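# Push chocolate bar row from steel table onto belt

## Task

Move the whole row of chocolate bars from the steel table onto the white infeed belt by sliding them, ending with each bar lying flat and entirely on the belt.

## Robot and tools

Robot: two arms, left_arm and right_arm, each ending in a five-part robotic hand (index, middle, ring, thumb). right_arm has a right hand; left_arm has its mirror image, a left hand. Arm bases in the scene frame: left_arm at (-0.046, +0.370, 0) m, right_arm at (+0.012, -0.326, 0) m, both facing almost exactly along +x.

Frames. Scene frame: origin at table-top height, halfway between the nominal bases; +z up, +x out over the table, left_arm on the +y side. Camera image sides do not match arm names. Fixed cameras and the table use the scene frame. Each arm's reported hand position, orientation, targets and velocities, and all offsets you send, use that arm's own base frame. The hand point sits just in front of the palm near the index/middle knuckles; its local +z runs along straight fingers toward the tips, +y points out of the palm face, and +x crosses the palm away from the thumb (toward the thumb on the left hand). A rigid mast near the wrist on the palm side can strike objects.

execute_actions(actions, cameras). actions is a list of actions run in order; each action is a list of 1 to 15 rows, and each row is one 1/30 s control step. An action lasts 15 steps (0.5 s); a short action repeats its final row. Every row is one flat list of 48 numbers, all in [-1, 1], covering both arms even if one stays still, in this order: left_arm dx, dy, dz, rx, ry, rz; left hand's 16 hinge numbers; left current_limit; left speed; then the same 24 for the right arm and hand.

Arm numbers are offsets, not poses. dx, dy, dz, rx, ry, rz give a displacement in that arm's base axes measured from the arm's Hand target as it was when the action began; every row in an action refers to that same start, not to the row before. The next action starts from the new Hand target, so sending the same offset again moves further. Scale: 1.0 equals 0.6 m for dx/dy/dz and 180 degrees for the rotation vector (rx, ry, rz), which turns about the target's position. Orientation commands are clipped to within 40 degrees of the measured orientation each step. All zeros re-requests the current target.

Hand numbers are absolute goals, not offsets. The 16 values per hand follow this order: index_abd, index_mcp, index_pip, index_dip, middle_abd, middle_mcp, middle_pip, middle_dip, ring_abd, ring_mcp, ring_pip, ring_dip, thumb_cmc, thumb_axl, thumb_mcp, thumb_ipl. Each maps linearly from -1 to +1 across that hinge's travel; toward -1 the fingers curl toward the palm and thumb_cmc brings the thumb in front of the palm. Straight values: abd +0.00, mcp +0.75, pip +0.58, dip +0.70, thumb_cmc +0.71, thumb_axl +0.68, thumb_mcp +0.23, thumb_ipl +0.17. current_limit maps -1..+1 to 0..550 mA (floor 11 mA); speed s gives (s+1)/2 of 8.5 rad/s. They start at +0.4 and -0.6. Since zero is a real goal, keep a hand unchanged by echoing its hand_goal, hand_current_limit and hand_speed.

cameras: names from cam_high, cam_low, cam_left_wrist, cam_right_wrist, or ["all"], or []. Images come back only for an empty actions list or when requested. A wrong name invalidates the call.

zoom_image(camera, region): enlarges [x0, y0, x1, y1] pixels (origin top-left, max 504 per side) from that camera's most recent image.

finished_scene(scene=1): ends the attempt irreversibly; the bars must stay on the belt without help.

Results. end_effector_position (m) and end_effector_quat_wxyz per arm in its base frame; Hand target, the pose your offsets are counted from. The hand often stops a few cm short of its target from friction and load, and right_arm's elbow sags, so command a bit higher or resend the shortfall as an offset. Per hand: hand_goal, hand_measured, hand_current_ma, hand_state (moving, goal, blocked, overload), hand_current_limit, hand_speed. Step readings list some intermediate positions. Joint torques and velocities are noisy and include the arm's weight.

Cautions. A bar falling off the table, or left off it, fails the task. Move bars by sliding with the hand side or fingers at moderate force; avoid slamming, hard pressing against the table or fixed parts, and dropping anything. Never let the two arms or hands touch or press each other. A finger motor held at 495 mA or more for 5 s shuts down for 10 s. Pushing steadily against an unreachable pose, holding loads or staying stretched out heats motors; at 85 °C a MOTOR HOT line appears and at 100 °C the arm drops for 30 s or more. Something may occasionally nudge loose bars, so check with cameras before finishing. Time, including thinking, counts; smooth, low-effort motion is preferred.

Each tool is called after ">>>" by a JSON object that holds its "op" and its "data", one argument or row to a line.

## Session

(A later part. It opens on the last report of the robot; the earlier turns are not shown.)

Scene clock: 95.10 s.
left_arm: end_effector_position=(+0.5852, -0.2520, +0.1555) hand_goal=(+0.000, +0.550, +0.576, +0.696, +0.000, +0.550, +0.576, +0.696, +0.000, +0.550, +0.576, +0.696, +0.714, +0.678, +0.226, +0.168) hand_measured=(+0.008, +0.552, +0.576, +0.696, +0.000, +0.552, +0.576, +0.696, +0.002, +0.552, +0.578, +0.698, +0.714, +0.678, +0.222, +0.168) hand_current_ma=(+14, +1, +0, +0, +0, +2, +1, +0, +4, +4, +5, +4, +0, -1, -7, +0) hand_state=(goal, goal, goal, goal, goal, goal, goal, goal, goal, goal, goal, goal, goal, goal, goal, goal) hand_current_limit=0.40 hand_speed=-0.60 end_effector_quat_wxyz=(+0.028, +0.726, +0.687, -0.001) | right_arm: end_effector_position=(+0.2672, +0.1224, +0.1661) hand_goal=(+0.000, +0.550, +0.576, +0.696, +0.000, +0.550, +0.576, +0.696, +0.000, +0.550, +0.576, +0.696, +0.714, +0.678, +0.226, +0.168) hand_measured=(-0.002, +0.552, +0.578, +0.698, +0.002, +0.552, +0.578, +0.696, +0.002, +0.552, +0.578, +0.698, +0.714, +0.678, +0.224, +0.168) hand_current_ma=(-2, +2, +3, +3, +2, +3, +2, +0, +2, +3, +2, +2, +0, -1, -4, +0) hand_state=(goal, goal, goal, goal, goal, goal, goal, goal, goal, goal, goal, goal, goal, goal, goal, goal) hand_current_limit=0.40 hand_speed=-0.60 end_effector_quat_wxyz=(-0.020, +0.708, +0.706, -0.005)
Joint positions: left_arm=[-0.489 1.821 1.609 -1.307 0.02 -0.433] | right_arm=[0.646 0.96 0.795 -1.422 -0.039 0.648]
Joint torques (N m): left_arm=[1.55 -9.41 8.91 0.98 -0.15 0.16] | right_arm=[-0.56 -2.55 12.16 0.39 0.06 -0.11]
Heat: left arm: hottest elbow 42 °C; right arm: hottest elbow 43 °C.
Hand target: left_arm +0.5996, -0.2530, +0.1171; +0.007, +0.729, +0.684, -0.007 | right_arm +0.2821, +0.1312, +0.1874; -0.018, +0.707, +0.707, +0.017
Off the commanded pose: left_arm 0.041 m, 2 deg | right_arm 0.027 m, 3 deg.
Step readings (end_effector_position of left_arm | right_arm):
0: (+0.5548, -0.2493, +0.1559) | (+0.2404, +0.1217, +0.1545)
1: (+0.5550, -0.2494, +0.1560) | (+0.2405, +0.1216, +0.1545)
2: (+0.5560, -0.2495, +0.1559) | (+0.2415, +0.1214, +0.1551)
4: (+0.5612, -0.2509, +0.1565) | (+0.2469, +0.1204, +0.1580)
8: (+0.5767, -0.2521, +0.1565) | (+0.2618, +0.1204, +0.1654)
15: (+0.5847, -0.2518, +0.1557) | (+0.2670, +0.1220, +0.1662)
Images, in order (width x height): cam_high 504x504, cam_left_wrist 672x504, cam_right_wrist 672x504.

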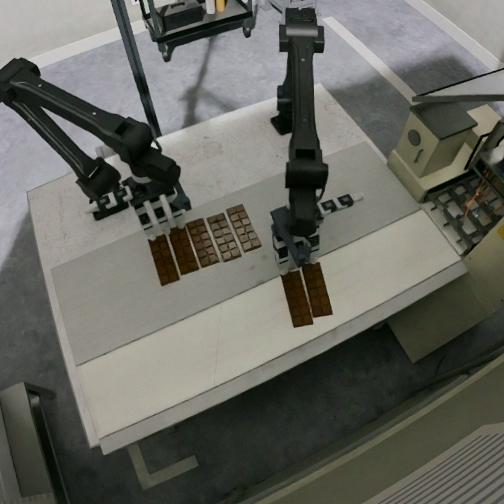

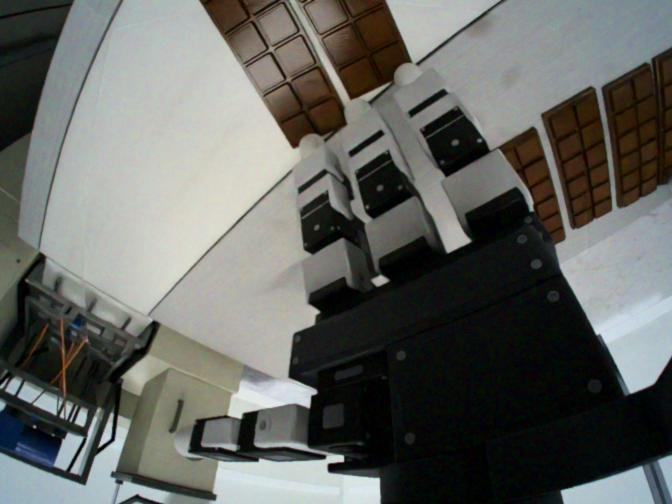

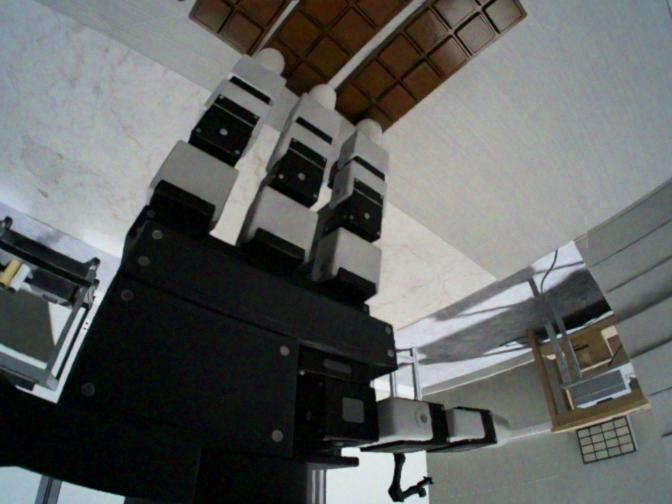

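>>> {"op": "execute_actions", "data": {
  "actions": [
    [[0.035,0.003,-0.018,0,0,0,0,0.549,0.576,0.696,0,0.549,0.576,0.696,0,0.549,0.576,0.696,0.714,0.678,0.226,0.168,0.4,-0.6,-0.09,-0.01,-0.004,0,0,0,0,0.549,0.576,0.696,0,0.549,0.576,0.696,0,0.549,0.576,0.696,0.714,0.678,0.226,0.168,0.4,-0.6]]
  ],
  "cameras": ["cam_high", "cam_left_wrist", "cam_right_wrist"]
}}

>>> {"op": "zoom_image", "data": {
  "camera": "cam_high",
  "region": [120, 180, 220, 280]
}}

>>> {"op": "zoom_image", "data": {
  "camera": "cam_high",
  "region": [245, 230, 365, 350]
}}

Scene clock: 99.13 s.
left_arm: end_effector_position=(+0.6063, -0.2537, +0.1551) hand_goal=(+0.000, +0.550, +0.576, +0.696, +0.000, +0.550, +0.576, +0.696, +0.000, +0.550, +0.576, +0.696, +0.714, +0.678, +0.226, +0.168) hand_measured=(+0.002, +0.544, +0.570, +0.692, +0.000, +0.552, +0.576, +0.696, +0.000, +0.552, +0.578, +0.698, +0.714, +0.678, +0.222, +0.168) hand_current_ma=(+1, -13, -9, -6, +0, +2, +1, +0, -1, +5, +5, +4, +0, -1, -7, +0) hand_state=(goal, goal, goal, goal, goal, goal, goal, goal, goal, goal, goal, goal, goal, goal, goal, goal) hand_current_limit=0.40 hand_speed=-0.60 end_effector_quat_wxyz=(+0.034, +0.728, +0.685, +0.002) | right_arm: end_effector_position=(+0.2313, +0.1260, +0.1857) hand_goal=(+0.000, +0.550, +0.576, +0.696, +0.000, +0.550, +0.576, +0.696, +0.000, +0.550, +0.576, +0.696, +0.714, +0.678, +0.226, +0.168) hand_measured=(-0.002, +0.552, +0.578, +0.698, +0.002, +0.552, +0.578, +0.696, +0.002, +0.552, +0.578, +0.698, +0.714, +0.678, +0.224, +0.168) hand_current_ma=(-2, +2, +3, +3, +2, +2, +2, +0, +2, +2, +2, +2, +0, -1, -4, +0) hand_state=(goal, goal, goal, goal, goal, goal, goal, goal, goal, goal, goal, goal, goal, goal, goal, goal) hand_current_limit=0.40 hand_speed=-0.60 end_effector_quat_wxyz=(-0.019, +0.706, +0.707, +0.023)
Joint positions: left_arm=[-0.474 1.862 1.665 -1.307 0.019 -0.415] | right_arm=[0.762 0.828 0.771 -1.468 -0.04 0.761]
Joint torques (N m): left_arm=[1.9 -9.35 8.51 1.02 -0.11 0.16] | right_arm=[1.03 -1.49 8.28 0.2 0.27 0.09]
Heat: left arm: hottest elbow 42 °C; right arm: hottest elbow 43 °C.
Hand target: left_arm +0.6206, -0.2512, +0.1063; +0.007, +0.729, +0.684, -0.007 | right_arm +0.2281, +0.1252, +0.1850; -0.018, +0.707, +0.707, +0.017
Off the commanded pose: left_arm 0.051 m, 3 deg | right_arm 0.003 m, 1 deg.
Step readings (end_effector_position of left_arm | right_arm):
0: (+0.5852, -0.2520, +0.1555) | (+0.2672, +0.1225, +0.1661)
1: (+0.5853, -0.2521, +0.1554) | (+0.2672, +0.1225, +0.1661)
2: (+0.5861, -0.2524, +0.1556) | (+0.2665, +0.1228, +0.1667)
4: (+0.5905, -0.2538, +0.1551) | (+0.2616, +0.1242, +0.1702)
8: (+0.6011, -0.2545, +0.1550) | (+0.2433, +0.1277, +0.1814)
15: (+0.6058, -0.2537, +0.1550) | (+0.2326, +0.1273, +0.1862)
Images, in order (width x height): cam_high 504x504, cam_left_wrist 672x504, cam_right_wrist 672x504.

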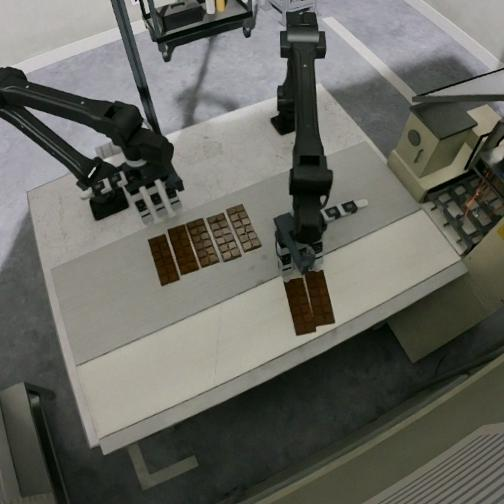

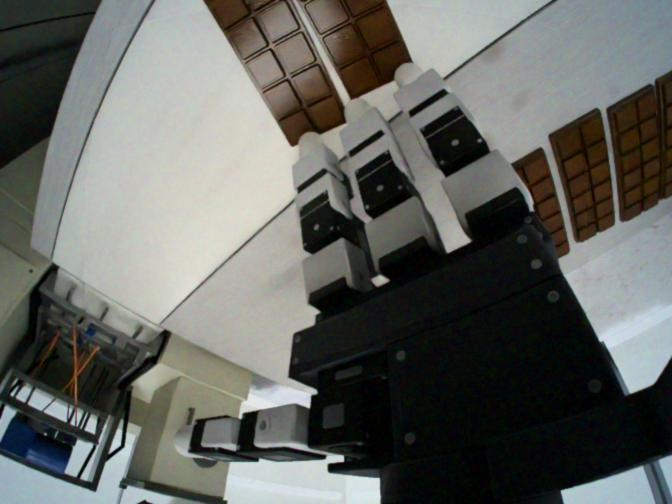

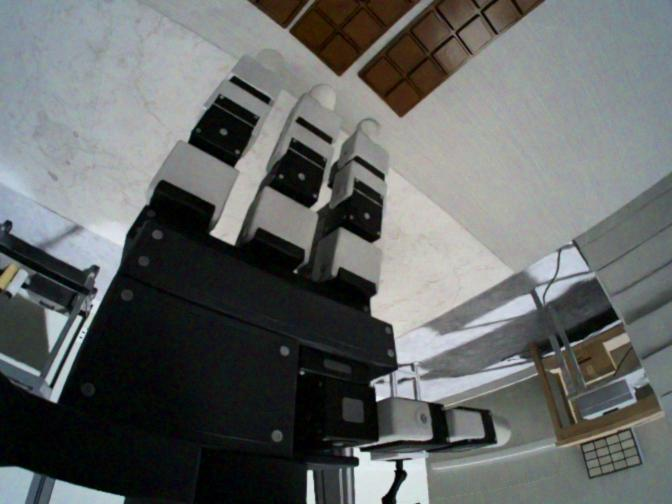

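Scaled by 5.040 from the camera's 504x504 image, which has a finer 720x720 frame.

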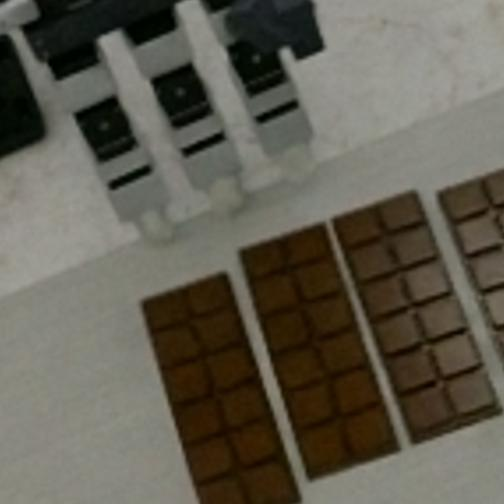

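Scaled by 4.200 from the camera's 504x504 image, which has a finer 720x720 frame.

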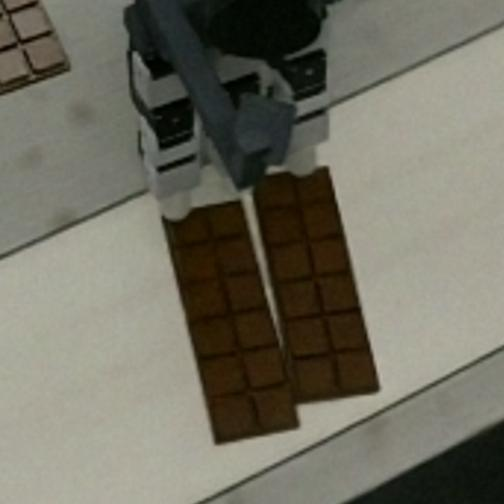

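>>> {"op": "execute_actions", "data": {
  "actions": [
    [[-0.05,0,0.15,0,0,0.01,0,0.549,0.576,0.696,0,0.549,0.576,0.696,0,0.549,0.576,0.696,0.714,0.678,0.226,0.168,0.4,-0.6,-0.013,-0.017,-0.043,0,0,0,0,0.549,0.576,0.696,0,0.549,0.576,0.696,0,0.549,0.576,0.696,0.714,0.678,0.226,0.168,0.4,-0.6]]
  ],
  "cameras": ["cam_high", "cam_right_wrist"]
}}

>>> {"op": "zoom_image", "data": {
  "camera": "cam_high",
  "region": [120, 180, 220, 280]
}}

>>> {"op": "zoom_image", "data": {
  "camera": "cam_high",
  "region": [245, 230, 365, 350]
}}

Scene clock: 104.57 s.
left_arm: end_effector_position=(+0.5822, -0.2409, +0.1624) hand_goal=(+0.000, +0.550, +0.576, +0.696, +0.000, +0.550, +0.576, +0.696, +0.000, +0.550, +0.576, +0.696, +0.714, +0.678, +0.226, +0.168) hand_measured=(+0.000, +0.550, +0.574, +0.694, +0.000, +0.552, +0.576, +0.696, -0.002, +0.550, +0.576, +0.696, +0.714, +0.678, +0.222, +0.168) hand_current_ma=(+0, -1, -4, -5, +0, +2, +1, +0, -2, +0, +0, +1, +0, -1, -7, +0) hand_state=(goal, goal, goal, goal, goal, goal, goal, goal, goal, goal, goal, goal, goal, goal, goal, goal) hand_current_limit=0.40 hand_speed=-0.60 end_effector_quat_wxyz=(-0.021, +0.720, +0.693, -0.017) | right_arm: end_effector_position=(+0.2171, +0.1123, +0.1551) hand_goal=(+0.000, +0.550, +0.576, +0.696, +0.000, +0.550, +0.576, +0.696, +0.000, +0.550, +0.576, +0.696, +0.714, +0.678, +0.226, +0.168) hand_measured=(-0.002, +0.552, +0.578, +0.698, +0.002, +0.552, +0.578, +0.696, +0.002, +0.552, +0.578, +0.698, +0.714, +0.678, +0.224, +0.168) hand_current_ma=(-2, +2, +3, +3, +2, +2, +2, +0, +2, +2, +2, +2, +0, -1, -4, +0) hand_state=(goal, goal, goal, goal, goal, goal, goal, goal, goal, goal, goal, goal, goal, goal, goal, goal) hand_current_limit=0.40 hand_speed=-0.60 end_effector_quat_wxyz=(-0.020, +0.707, +0.707, +0.005)
Joint positions: left_arm=[-0.476 1.862 1.706 -1.464 0.019 -0.437] | right_arm=[0.762 0.802 0.685 -1.445 -0.04 0.762]
Joint torques (N m): left_arm=[0.09 -16.38 11.32 -0.32 -0.12 -0.2] | right_arm=[0.21 -1.73 8.42 0.98 0.23 -0.01]
Heat: left arm: hottest elbow 42 °C; right arm: hottest elbow 43 °C.
Hand target: left_arm +0.5906, -0.2512, +0.1964; +0.007, +0.718, +0.696, -0.007 | right_arm +0.2203, +0.1150, +0.1591; -0.018, +0.707, +0.707, +0.017
Off the commanded pose: left_arm 0.036 m, 3 deg | right_arm 0.006 m, 1 deg.
Step readings (end_effector_position of left_arm | right_arm):
0: (+0.6063, -0.2537, +0.1551) | (+0.2313, +0.1259, +0.1857)
1: (+0.6063, -0.2538, +0.1554) | (+0.2311, +0.1257, +0.1852)
2: (+0.6058, -0.2535, +0.1568) | (+0.2304, +0.1251, +0.1836)
4: (+0.5994, -0.2501, +0.1558) | (+0.2269, +0.1217, +0.1758)
8: (+0.5850, -0.2419, +0.1545) | (+0.2172, +0.1125, +0.1573)
15: (+0.5827, -0.2413, +0.1615) | (+0.2170, +0.1122, +0.1548)
Images, in order (width x height): cam_high 504x504, cam_right_wrist 672x504.

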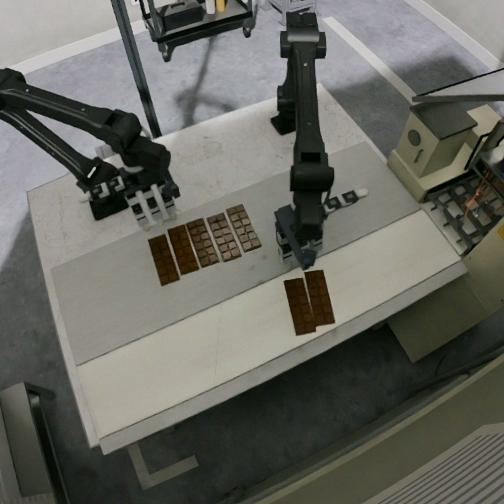

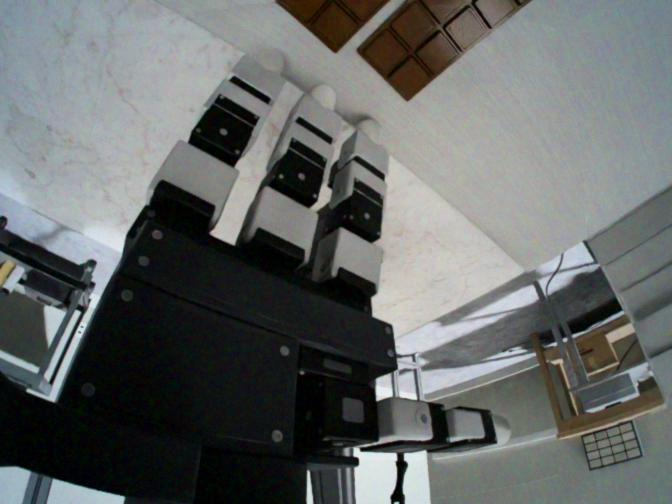

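Scaled by 5.040 from the camera's 504x504 image, which has a finer 720x720 frame.

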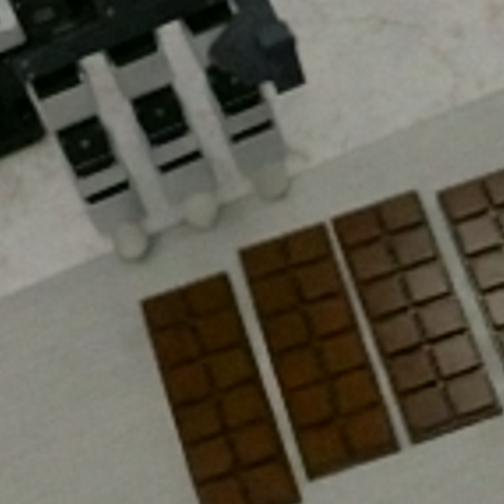

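Scaled by 4.200 from the camera's 504x504 image, which has a finer 720x720 frame.

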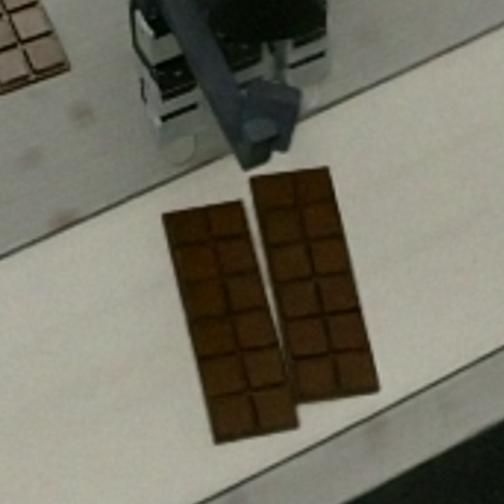

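>>> {"op": "execute_actions", "data": {
  "actions": [
    [[-0.11,-0.01,0.02,0,0,0,0,0.549,0.576,0.696,0,0.549,0.576,0.696,0,0.549,0.576,0.696,0.714,0.678,0.226,0.168,0.4,-0.6,0.055,0.01,0.0125,0,0,0,0,0.549,0.576,0.696,0,0.549,0.576,0.696,0,0.549,0.576,0.696,0.714,0.678,0.226,0.168,0.4,-0.6]]
  ],
  "cameras": ["cam_high", "cam_right_wrist"]
}}

>>> {"op": "zoom_image", "data": {
  "camera": "cam_high",
  "region": [120, 180, 220, 280]
}}

>>> {"op": "zoom_image", "data": {
  "camera": "cam_right_wrist",
  "region": [200, 0, 520, 200]
}}

Scene clock: 106.73 s.
left_arm: end_effector_position=(+0.5219, -0.2597, +0.2080) hand_goal=(+0.000, +0.550, +0.576, +0.696, +0.000, +0.550, +0.576, +0.696, +0.000, +0.550, +0.576, +0.696, +0.714, +0.678, +0.226, +0.168) hand_measured=(+0.000, +0.550, +0.574, +0.694, +0.000, +0.550, +0.576, +0.696, -0.002, +0.550, +0.576, +0.696, +0.714, +0.678, +0.222, +0.168) hand_current_ma=(+0, +0, -3, -5, +0, +1, +1, +0, -2, +0, +0, +1, +0, -1, -7, +0) hand_state=(goal, goal, goal, goal, goal, goal, goal, goal, goal, goal, goal, goal, goal, goal, goal, goal) hand_current_limit=0.40 hand_speed=-0.60 end_effector_quat_wxyz=(+0.004, +0.725, +0.688, -0.009) | right_arm: end_effector_position=(+0.2363, +0.1117, +0.1517) hand_goal=(+0.000, +0.550, +0.576, +0.696, +0.000, +0.550, +0.576, +0.696, +0.000, +0.550, +0.576, +0.696, +0.714, +0.678, +0.226, +0.168) hand_measured=(-0.002, +0.552, +0.578, +0.698, +0.002, +0.552, +0.578, +0.696, +0.012, +0.574, +0.590, +0.702, +0.714, +0.678, +0.222, +0.168) hand_current_ma=(-1, +2, +2, +2, +2, +2, +2, +0, +18, +51, +22, +9, +0, -1, -5, +0) hand_state=(goal, goal, goal, goal, goal, goal, goal, goal, goal, blocked, goal, goal, goal, goal, goal, goal) hand_current_limit=0.40 hand_speed=-0.60 end_effector_quat_wxyz=(-0.022, +0.706, +0.708, -0.006)
Joint positions: left_arm=[-0.56 1.696 1.588 -1.46 0.019 -0.508] | right_arm=[0.69 0.868 0.709 -1.428 -0.044 0.686]
Joint torques (N m): left_arm=[1.2 -12.75 7.88 0.49 -0.19 -0.19] | right_arm=[-0.56 -0.5 11.19 1.2 0.32 -0.1]
Heat: left arm: hottest elbow 42 °C; right arm: hottest elbow 43 °C.
Hand target: left_arm +0.5245, -0.2572, +0.2083; +0.007, +0.718, +0.696, -0.007 | right_arm +0.2533, +0.1210, +0.1666; -0.019, +0.707, +0.707, +0.017
Off the commanded pose: left_arm 0.004 m, 1 deg | right_arm 0.024 m, 3 deg.
Step readings (end_effector_position of left_arm | right_arm):
0: (+0.5822, -0.2408, +0.1624) | (+0.2171, +0.1123, +0.1551)
1: (+0.5820, -0.2412, +0.1627) | (+0.2171, +0.1123, +0.1551)
2: (+0.5802, -0.2422, +0.1634) | (+0.2179, +0.1121, +0.1550)
4: (+0.5702, -0.2411, +0.1657) | (+0.2214, +0.1109, +0.1529)
8: (+0.5399, -0.2469, +0.1808) | (+0.2320, +0.1098, +0.1511)
15: (+0.5238, -0.2620, +0.2113) | (+0.2359, +0.1115, +0.1517)
Images, in order (width x height): cam_high 504x504, cam_right_wrist 672x504.

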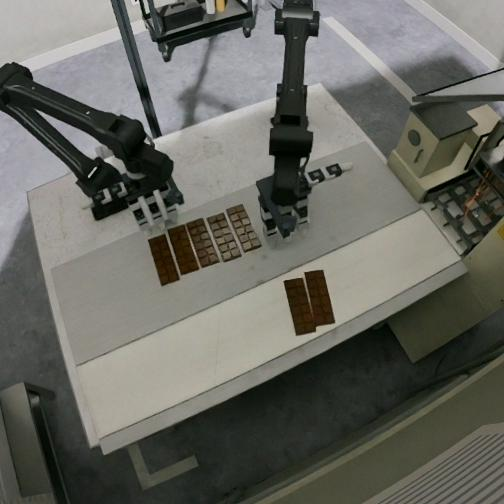

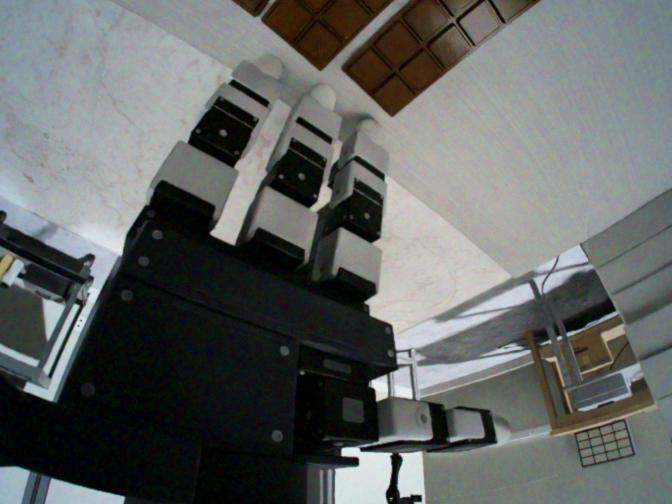

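Scaled by 5.040 from the camera's 504x504 image, which has a finer 720x720 frame.

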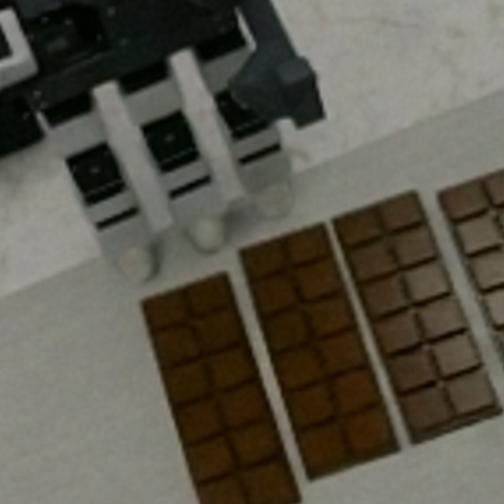

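Scaled by 1.575 from the camera's 672x504 image, which has a finer 960x720 frame.

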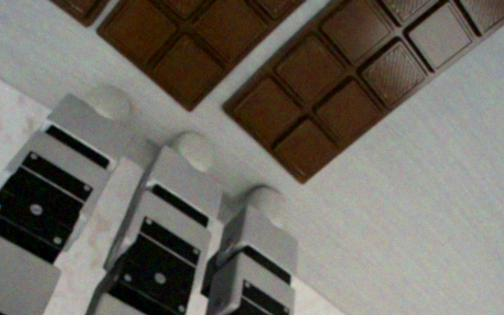

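>>> {"op": "execute_actions", "data": {
  "actions": [
    [[-0.13,-0.02,0.0,0,0,0,0,0.549,0.576,0.696,0.083,0.549,0.576,0.696,0.083,0.549,0.576,0.696,0.714,0.678,0.226,0.168,0.4,-0.6,0.025,0.02,0.02,0.008,0,0,0,0.549,0.576,0.696,0,0.549,0.576,0.696,0,0.549,0.576,0.696,0.714,0.678,0.226,0.168,0.4,-0.6]]
  ],
  "cameras": ["cam_high", "cam_right_wrist"]
}}

>>> {"op": "zoom_image", "data": {
  "camera": "cam_high",
  "region": [120, 180, 220, 280]
}}

>>> {"op": "zoom_image", "data": {
  "camera": "cam_right_wrist",
  "region": [200, 0, 520, 200]
}}

Scene clock: 108.60 s.
left_arm: end_effector_position=(+0.4444, -0.2714, +0.2028) hand_goal=(+0.000, +0.550, +0.576, +0.696, +0.084, +0.550, +0.576, +0.696, +0.084, +0.550, +0.576, +0.696, +0.714, +0.678, +0.226, +0.168) hand_measured=(+0.000, +0.550, +0.574, +0.694, +0.080, +0.550, +0.576, +0.696, +0.080, +0.550, +0.576, +0.696, +0.714, +0.678, +0.222, +0.168) hand_current_ma=(+0, +0, -3, -5, -5, +0, +1, +0, -4, +0, +0, +1, -1, -1, -7, +0) hand_state=(goal, goal, goal, goal, goal, goal, goal, goal, goal, goal, goal, goal, goal, goal, goal, goal) hand_current_limit=0.40 hand_speed=-0.60 end_effector_quat_wxyz=(-0.003, +0.725, +0.688, -0.010) | right_arm: end_effector_position=(+0.2497, +0.1208, +0.1557) hand_goal=(+0.000, +0.550, +0.576, +0.696, +0.000, +0.550, +0.576, +0.696, +0.000, +0.550, +0.576, +0.696, +0.714, +0.678, +0.226, +0.168) hand_measured=(-0.002, +0.552, +0.578, +0.698, +0.002, +0.554, +0.578, +0.696, +0.004, +0.554, +0.578, +0.698, +0.714, +0.678, +0.222, +0.168) hand_current_ma=(-1, +2, +2, +2, +2, +4, +2, +0, +3, +4, +3, +2, +0, -1, -5, +0) hand_state=(goal, goal, goal, goal, goal, goal, goal, goal, goal, goal, goal, goal, goal, goal, goal, goal) hand_current_limit=0.40 hand_speed=-0.60 end_effector_quat_wxyz=(-0.029, +0.708, +0.706, -0.006)
Joint positions: left_arm=[-0.672 1.559 1.406 -1.427 0.018 -0.619] | right_arm=[0.673 0.92 0.749 -1.417 -0.057 0.675]
Joint torques (N m): left_arm=[0.85 -11.75 7.72 0.55 -0.2 -0.2] | right_arm=[-0.67 -1.9 12.27 0.91 0.02 -0.12]
Heat: left arm: hottest elbow 42 °C; right arm: hottest elbow 43 °C.
Hand target: left_arm +0.4467, -0.2692, +0.2083; +0.007, +0.718, +0.696, -0.007 | right_arm +0.2683, +0.1330, +0.1787; -0.027, +0.707, +0.706, +0.026
Off the commanded pose: left_arm 0.006 m, 2 deg | right_arm 0.032 m, 4 deg.
Step readings (end_effector_position of left_arm | right_arm):
0: (+0.5219, -0.2596, +0.2080) | (+0.2363, +0.1118, +0.1517)
1: (+0.5216, -0.2593, +0.2072) | (+0.2364, +0.1118, +0.1518)
2: (+0.5185, -0.2593, +0.2052) | (+0.2368, +0.1123, +0.1521)
4: (+0.5036, -0.2555, +0.1971) | (+0.2392, +0.1137, +0.1523)
8: (+0.4636, -0.2574, +0.1868) | (+0.2472, +0.1187, +0.1539)
15: (+0.4445, -0.2736, +0.2021) | (+0.2496, +0.1208, +0.1557)
Images, in order (width x height): cam_high 504x504, cam_right_wrist 672x504.

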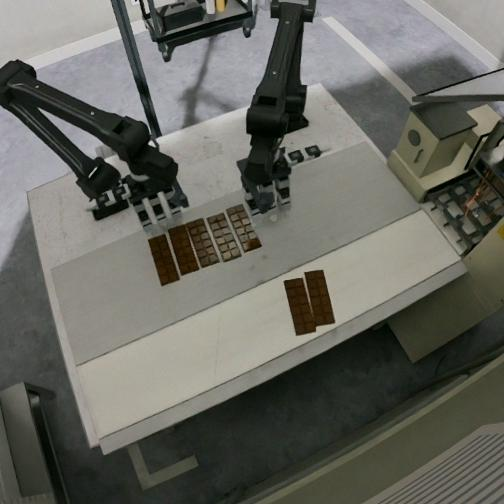

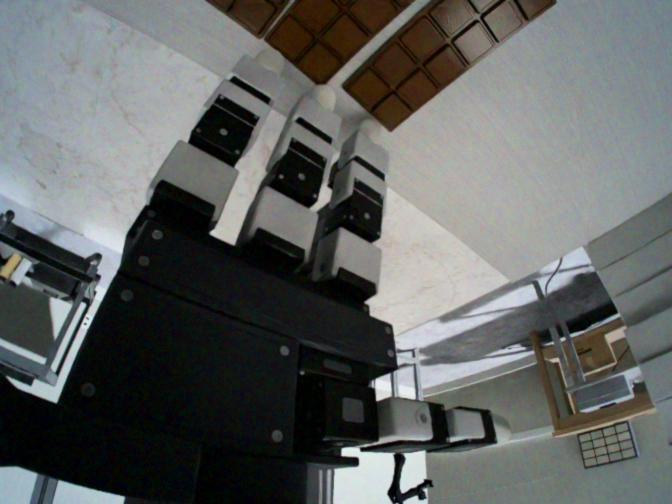

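Scaled by 5.040 from the camera's 504x504 image, which has a finer 720x720 frame.

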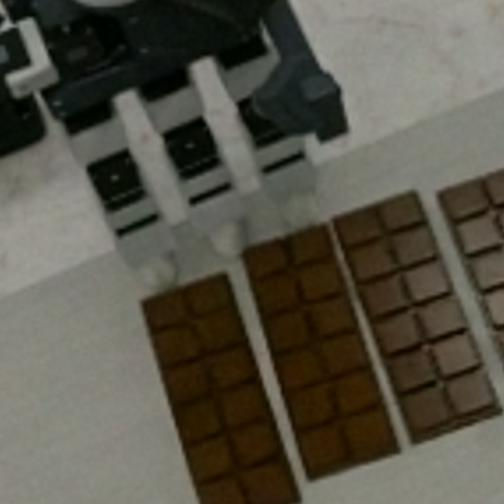

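Scaled by 1.575 from the camera's 672x504 image, which has a finer 960x720 frame.

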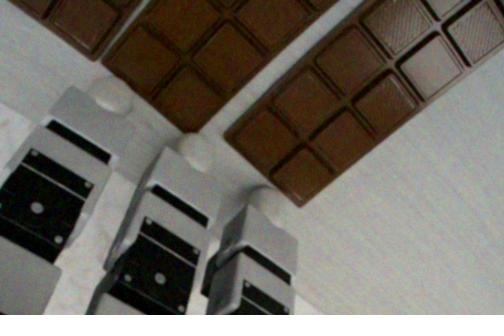

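>>> {"op": "execute_actions", "data": {
  "actions": [
    [[-0.13,-0.03,0.0,0,0,0,0,0.549,0.576,0.696,0.083,0.549,0.576,0.696,0.083,0.549,0.576,0.696,0.714,0.678,0.226,0.168,0.4,-0.6,0.05,0.0,-0.008,0,0,0,0,0.549,0.576,0.696,0,0.549,0.576,0.696,0,0.549,0.576,0.696,0.714,0.678,0.226,0.168,0.4,-0.6]]
  ],
  "cameras": ["cam_high", "cam_right_wrist"]
}}

>>> {"op": "zoom_image", "data": {
  "camera": "cam_high",
  "region": [120, 180, 220, 280]
}}

>>> {"op": "zoom_image", "data": {
  "camera": "cam_right_wrist",
  "region": [200, 0, 520, 200]
}}

Scene clock: 110.80 s.
left_arm: end_effector_position=(+0.3664, -0.2889, +0.2040) hand_goal=(+0.000, +0.550, +0.576, +0.696, +0.084, +0.550, +0.576, +0.696, +0.084, +0.550, +0.576, +0.696, +0.714, +0.678, +0.226, +0.168) hand_measured=(+0.000, +0.550, +0.574, +0.694, +0.082, +0.550, +0.576, +0.696, +0.082, +0.550, +0.576, +0.696, +0.714, +0.678, +0.222, +0.168) hand_current_ma=(+0, +0, -3, -5, -4, +0, +1, +0, -3, +0, +0, +1, -1, -1, -7, +0) hand_state=(goal, goal, goal, goal, goal, goal, goal, goal, goal, goal, goal, goal, goal, goal, goal, goal) hand_current_limit=0.40 hand_speed=-0.60 end_effector_quat_wxyz=(-0.002, +0.725, +0.688, -0.008) | right_arm: end_effector_position=(+0.2767, +0.1207, +0.1558) hand_goal=(+0.000, +0.550, +0.576, +0.696, +0.000, +0.550, +0.576, +0.696, +0.000, +0.550, +0.576, +0.696, +0.714, +0.678, +0.226, +0.168) hand_measured=(+0.002, +0.558, +0.580, +0.698, +0.006, +0.558, +0.582, +0.698, +0.002, +0.554, +0.578, +0.698, +0.714, +0.678, +0.222, +0.168) hand_current_ma=(+1, +11, +4, +3, +5, +11, +7, +1, +1, +5, +3, +2, +0, -1, -5, +0) hand_state=(goal, goal, goal, goal, goal, goal, goal, goal, goal, goal, goal, goal, goal, goal, goal, goal) hand_current_limit=0.40 hand_speed=-0.60 end_effector_quat_wxyz=(-0.032, +0.710, +0.703, -0.005)
Joint positions: left_arm=[-0.823 1.441 1.278 -1.413 0.016 -0.77] | right_arm=[0.601 0.99 0.789 -1.391 -0.062 0.611]
Joint torques (N m): left_arm=[0.67 -9.99 7.66 0.54 -0.21 -0.19] | right_arm=[-0.67 -2.49 11.71 1.42 0.07 -0.2]
Heat: left arm: hottest elbow 42 °C; right arm: hottest elbow 44 °C.
Hand target: left_arm +0.3686, -0.2872, +0.2083; +0.007, +0.719, +0.695, -0.007 | right_arm +0.2983, +0.1330, +0.1739; -0.027, +0.707, +0.706, +0.026
Off the commanded pose: left_arm 0.005 m, 2 deg | right_arm 0.031 m, 4 deg.
Step readings (end_effector_position of left_arm | right_arm):
0: (+0.4443, -0.2714, +0.2028) | (+0.2497, +0.1208, +0.1557)
1: (+0.4440, -0.2710, +0.2024) | (+0.2498, +0.1208, +0.1556)
2: (+0.4406, -0.2717, +0.2009) | (+0.2508, +0.1208, +0.1556)
4: (+0.4281, -0.2692, +0.1959) | (+0.2561, +0.1200, +0.1554)
8: (+0.3868, -0.2778, +0.1914) | (+0.2709, +0.1193, +0.1557)
15: (+0.3665, -0.2913, +0.2039) | (+0.2765, +0.1205, +0.1558)
Images, in order (width x height): cam_high 504x504, cam_right_wrist 672x504.

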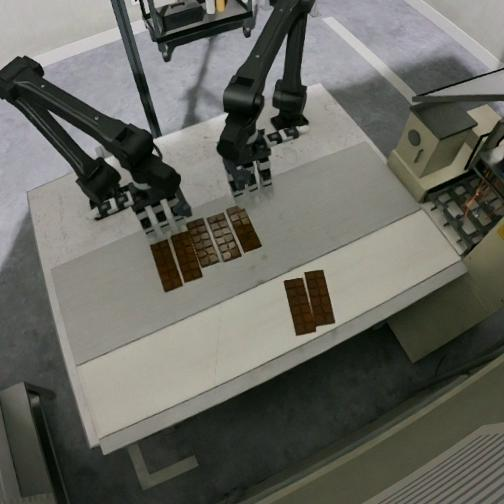

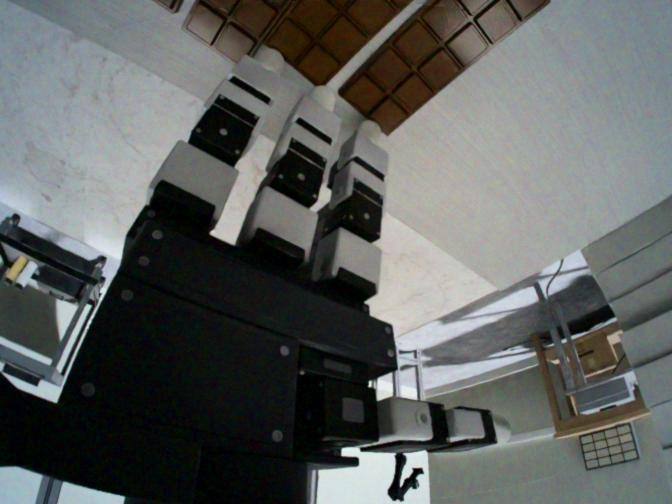

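Scaled by 5.040 from the camera's 504x504 image, which has a finer 720x720 frame.

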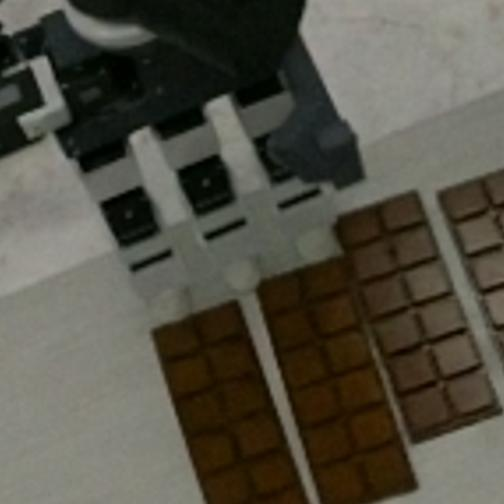

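Scaled by 1.575 from the camera's 672x504 image, which has a finer 960x720 frame.

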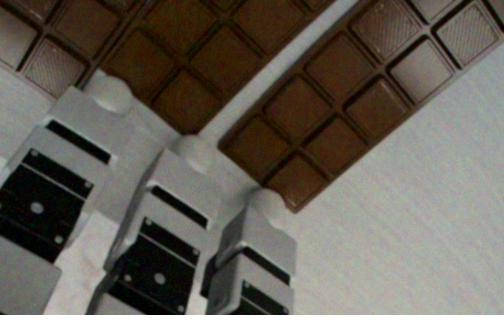

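>>> {"op": "execute_actions", "data": {
  "actions": [
    [[-0.138,-0.02,-0.01,0,0,0,0,0.549,0.576,0.696,0.083,0.549,0.576,0.696,0.083,0.549,0.576,0.696,0.714,0.678,0.226,0.168,0.4,-0.6,0.05,-0.008,-0.008,0,0,0,0,0.549,0.576,0.696,0,0.549,0.576,0.696,0,0.549,0.576,0.696,0.714,0.678,0.226,0.168,0.4,-0.6]]
  ],
  "cameras": ["cam_high", "cam_left_wrist", "cam_right_wrist"]
}}

>>> {"op": "zoom_image", "data": {
  "camera": "cam_high",
  "region": [120, 180, 220, 280]
}}

>>> {"op": "zoom_image", "data": {
  "camera": "cam_high",
  "region": [200, 140, 300, 240]
}}

Scene clock: 113.93 s.
left_arm: end_effector_position=(+0.2847, -0.2990, +0.1979) hand_goal=(+0.000, +0.550, +0.576, +0.696, +0.084, +0.550, +0.576, +0.696, +0.084, +0.550, +0.576, +0.696, +0.714, +0.678, +0.226, +0.168) hand_measured=(+0.000, +0.550, +0.574, +0.694, +0.082, +0.550, +0.576, +0.696, +0.082, +0.550, +0.576, +0.696, +0.714, +0.678, +0.222, +0.168) hand_current_ma=(+0, +1, -3, -5, -3, +1, +1, +0, -3, +1, +0, +1, -1, -1, -8, +0) hand_state=(goal, goal, goal, goal, goal, goal, goal, goal, goal, goal, goal, goal, goal, goal, goal, goal) hand_current_limit=0.40 hand_speed=-0.60 end_effector_quat_wxyz=(-0.003, +0.724, +0.690, -0.007) | right_arm: end_effector_position=(+0.3061, +0.1175, +0.1568) hand_goal=(+0.000, +0.550, +0.576, +0.696, +0.000, +0.550, +0.576, +0.696, +0.000, +0.550, +0.576, +0.696, +0.714, +0.678, +0.226, +0.168) hand_measured=(+0.004, +0.570, +0.586, +0.698, +0.006, +0.556, +0.582, +0.698, +0.000, +0.556, +0.580, +0.698, +0.714, +0.678, +0.222, +0.168) hand_current_ma=(+3, +40, +16, +3, +5, +10, +7, +1, +1, +10, +4, +2, +0, -1, -5, +0) hand_state=(goal, goal, goal, goal, goal, goal, goal, goal, goal, goal, goal, goal, goal, goal, goal, goal) hand_current_limit=0.40 hand_speed=-0.60 end_effector_quat_wxyz=(-0.033, +0.712, +0.701, +0.000)
Joint positions: left_arm=[-1.004 1.336 1.157 -1.396 0.014 -0.955] | right_arm=[0.527 1.055 0.832 -1.364 -0.065 0.542]
Joint torques (N m): left_arm=[0.97 -8.59 7.73 0.54 -0.22 -0.17] | right_arm=[-0.5 -2.61 10.99 1.68 0.06 -0.27]
Heat: left arm: hottest elbow 42 °C; right arm: hottest elbow 44 °C.
Hand target: left_arm +0.2859, -0.2993, +0.2023; +0.007, +0.718, +0.696, -0.007 | right_arm +0.3283, +0.1283, +0.1690; -0.027, +0.707, +0.707, +0.026
Off the commanded pose: left_arm 0.004 m, 2 deg | right_arm 0.027 m, 3 deg.
Step readings (end_effector_position of left_arm | right_arm):
0: (+0.3664, -0.2889, +0.2040) | (+0.2767, +0.1207, +0.1558)
1: (+0.3661, -0.2887, +0.2035) | (+0.2769, +0.1208, +0.1557)
2: (+0.3632, -0.2886, +0.2022) | (+0.2781, +0.1198, +0.1559)
4: (+0.3495, -0.2863, +0.1965) | (+0.2832, +0.1187, +0.1564)
8: (+0.3058, -0.2927, +0.1892) | (+0.2999, +0.1166, +0.1566)
15: (+0.2847, -0.3014, +0.1977) | (+0.3060, +0.1175, +0.1567)
Images, in order (width x height): cam_high 504x504, cam_left_wrist 672x504, cam_right_wrist 672x504.

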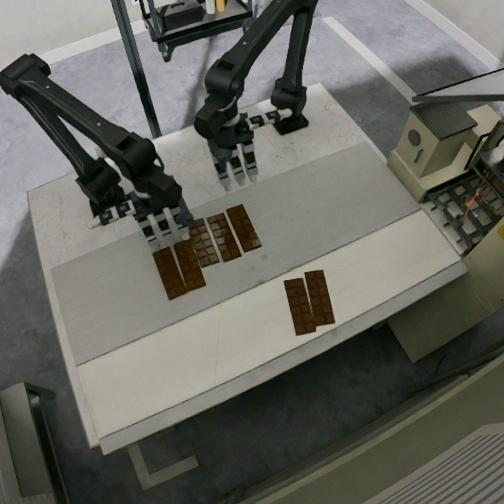

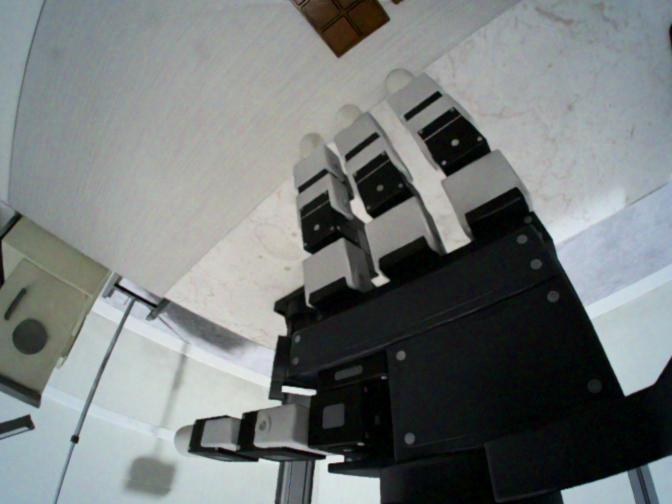

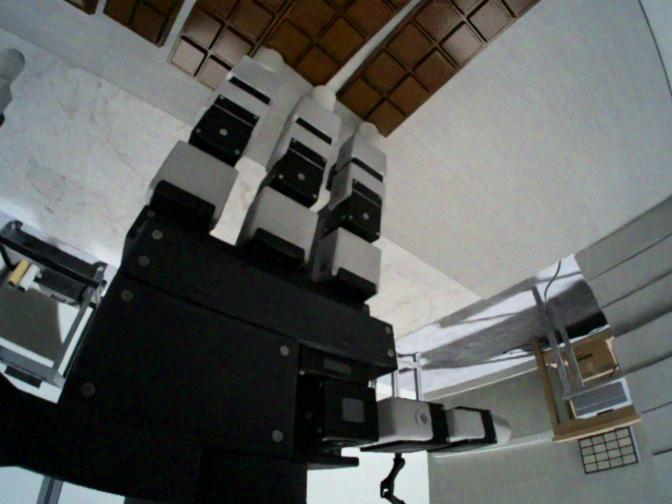

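Scaled by 5.040 from the camera's 504x504 image, which has a finer 720x720 frame.

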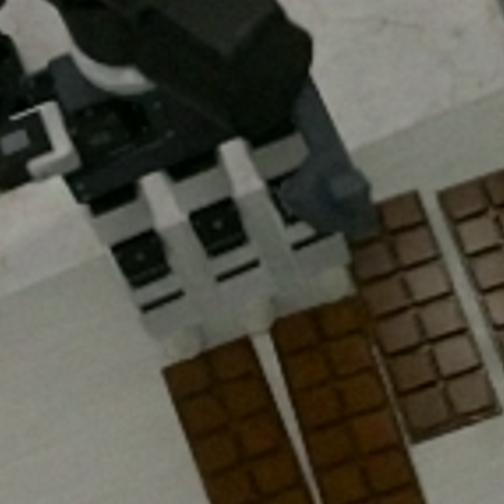

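Scaled by 5.040 from the camera's 504x504 image, which has a finer 720x720 frame.

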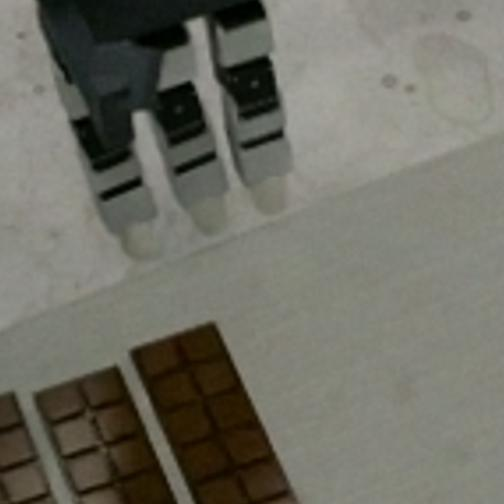

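>>> {"op": "zoom_image", "data": {
  "camera": "cam_right_wrist",
  "region": [140, 0, 460, 200]
}}

Scaled by 1.575 from the camera's 672x504 image, which has a finer 960x720 frame.

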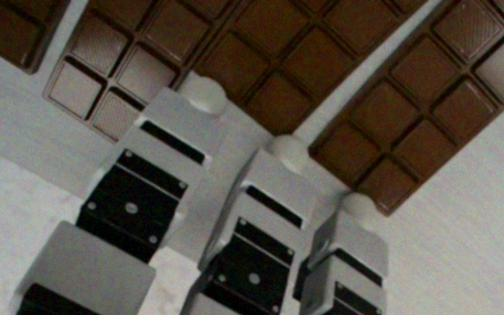

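>>> {"op": "execute_actions", "data": {
  "actions": [
    [[0,-0.005,-0.07,0,0,0,0,0.549,0.576,0.696,-0.083,0.549,0.576,0.696,0.083,0.549,0.576,0.696,0.714,0.678,0.226,0.168,0.4,-0.6,0.04,-0.017,-0.012,-0.006,0,0,0,0.549,0.576,0.696,0,0.549,0.576,0.696,0,0.549,0.576,0.696,0.714,0.678,0.226,0.168,0.4,-0.6]]
  ],
  "cameras": ["cam_high", "cam_left_wrist", "cam_right_wrist"]
}}

>>> {"op": "zoom_image", "data": {
  "camera": "cam_high",
  "region": [130, 200, 230, 300]
}}

>>> {"op": "zoom_image", "data": {
  "camera": "cam_high",
  "region": [200, 150, 300, 250]
}}

>>> {"op": "zoom_image", "data": {
  "camera": "cam_right_wrist",
  "region": [140, 0, 460, 200]
}}

Scene clock: 119.33 s.
left_arm: end_effector_position=(+0.2851, -0.2991, +0.1618) hand_goal=(+0.000, +0.550, +0.576, +0.696, -0.082, +0.550, +0.576, +0.696, +0.084, +0.550, +0.576, +0.696, +0.714, +0.678, +0.226, +0.168) hand_measured=(+0.000, +0.550, +0.574, +0.694, -0.078, +0.550, +0.576, +0.696, +0.082, +0.550, +0.576, +0.696, +0.714, +0.678, +0.222, +0.168) hand_current_ma=(+0, +1, -3, -5, +6, +1, +1, +0, -3, +1, +0, +1, -1, -1, -8, +0) hand_state=(goal, goal, goal, goal, goal, goal, goal, goal, goal, goal, goal, goal, goal, goal, goal, goal) hand_current_limit=0.40 hand_speed=-0.60 end_effector_quat_wxyz=(+0.004, +0.722, +0.692, -0.008) | right_arm: end_effector_position=(+0.3319, +0.1120, +0.1577) hand_goal=(+0.000, +0.550, +0.576, +0.696, +0.000, +0.550, +0.576, +0.696, +0.000, +0.550, +0.576, +0.696, +0.714, +0.678, +0.226, +0.168) hand_measured=(+0.000, +0.574, +0.590, +0.700, +0.004, +0.552, +0.580, +0.698, +0.000, +0.558, +0.580, +0.698, +0.714, +0.678, +0.222, +0.168) hand_current_ma=(+0, +54, +25, +3, +5, +3, +3, +1, +0, +13, +4, +2, +0, -1, -5, +0) hand_state=(goal, blocked, goal, goal, goal, goal, goal, goal, goal, goal, goal, goal, goal, goal, goal, goal) hand_current_limit=0.40 hand_speed=-0.60 end_effector_quat_wxyz=(-0.027, +0.710, +0.703, +0.004)
Joint positions: left_arm=[-1.004 1.35 1.072 -1.282 0.013 -0.96] | right_arm=[0.47 1.107 0.867 -1.34 -0.054 0.479]
Joint torques (N m): left_arm=[0.5 -7.36 7.73 0.54 -0.24 -0.2] | right_arm=[-0.79 -2.49 10.09 1.76 0.25 -0.25]
Heat: left arm: hottest elbow 41 °C; right arm: hottest elbow 44 °C.
Hand target: left_arm +0.2858, -0.3021, +0.1603; +0.007, +0.718, +0.696, -0.007 | right_arm +0.3523, +0.1180, +0.1618; -0.021, +0.707, +0.707, +0.019
Off the commanded pose: left_arm 0.004 m, 1 deg | right_arm 0.022 m, 2 deg.
Step readings (end_effector_position of left_arm | right_arm):
0: (+0.2847, -0.2989, +0.1979) | (+0.3061, +0.1175, +0.1568)
1: (+0.2846, -0.2988, +0.1975) | (+0.3063, +0.1173, +0.1568)
2: (+0.2851, -0.2995, +0.1959) | (+0.3073, +0.1162, +0.1567)
4: (+0.2860, -0.3009, +0.1879) | (+0.3117, +0.1149, +0.1572)
8: (+0.2835, -0.2969, +0.1689) | (+0.3261, +0.1113, +0.1575)
15: (+0.2848, -0.2987, +0.1617) | (+0.3319, +0.1119, +0.1577)
Images, in order (width x height): cam_high 504x504, cam_left_wrist 672x504, cam_right_wrist 672x504.

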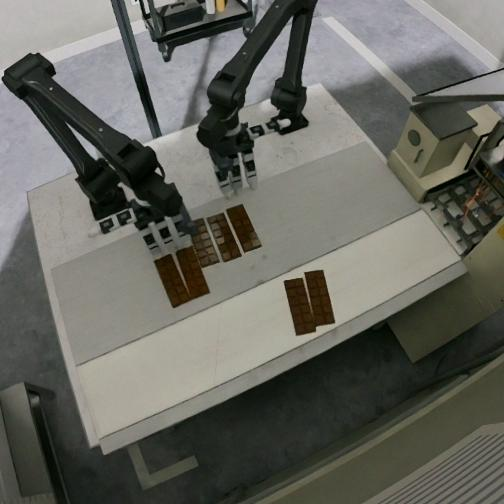

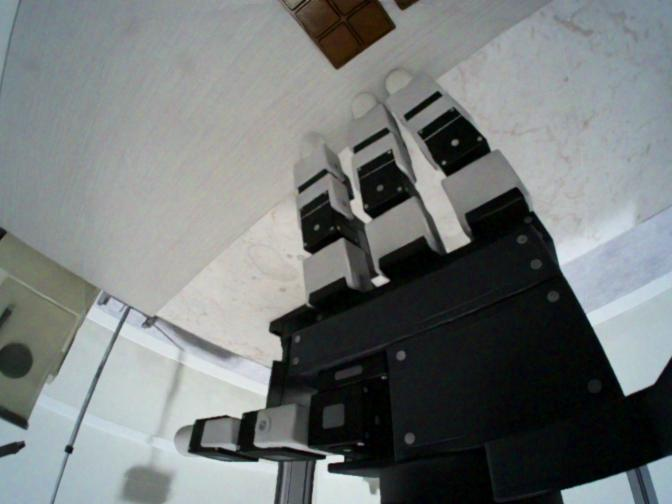

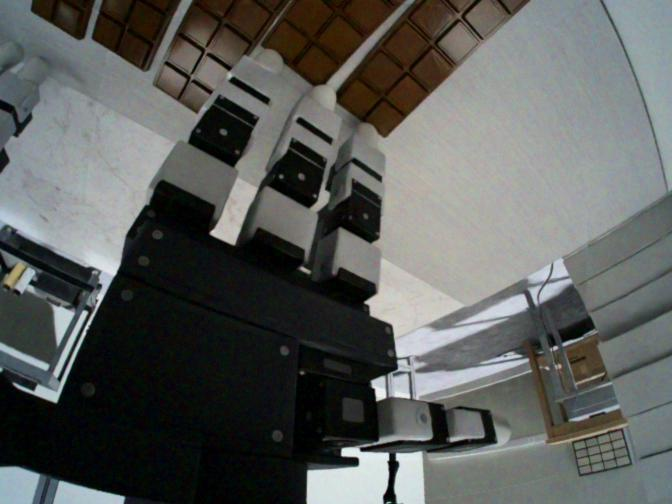

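Scaled by 5.040 from the camera's 504x504 image, which has a finer 720x720 frame.

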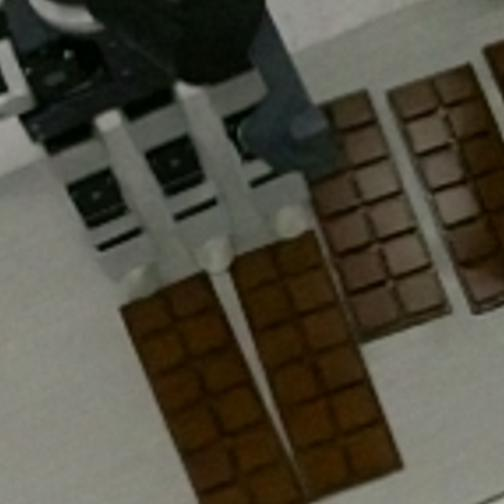

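Scaled by 5.040 from the camera's 504x504 image, which has a finer 720x720 frame.

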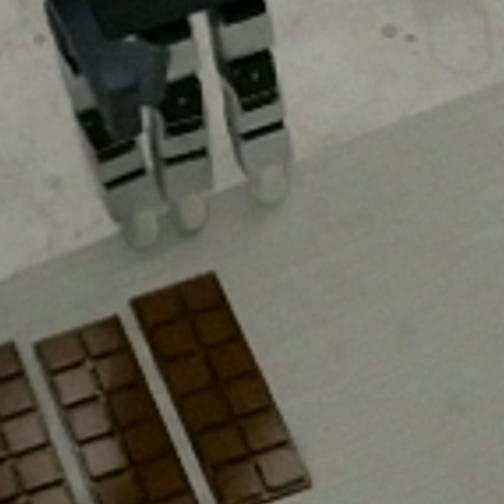

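Scaled by 1.575 from the camera's 672x504 image, which has a finer 960x720 frame.

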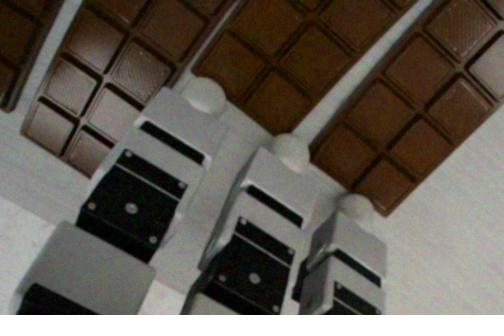

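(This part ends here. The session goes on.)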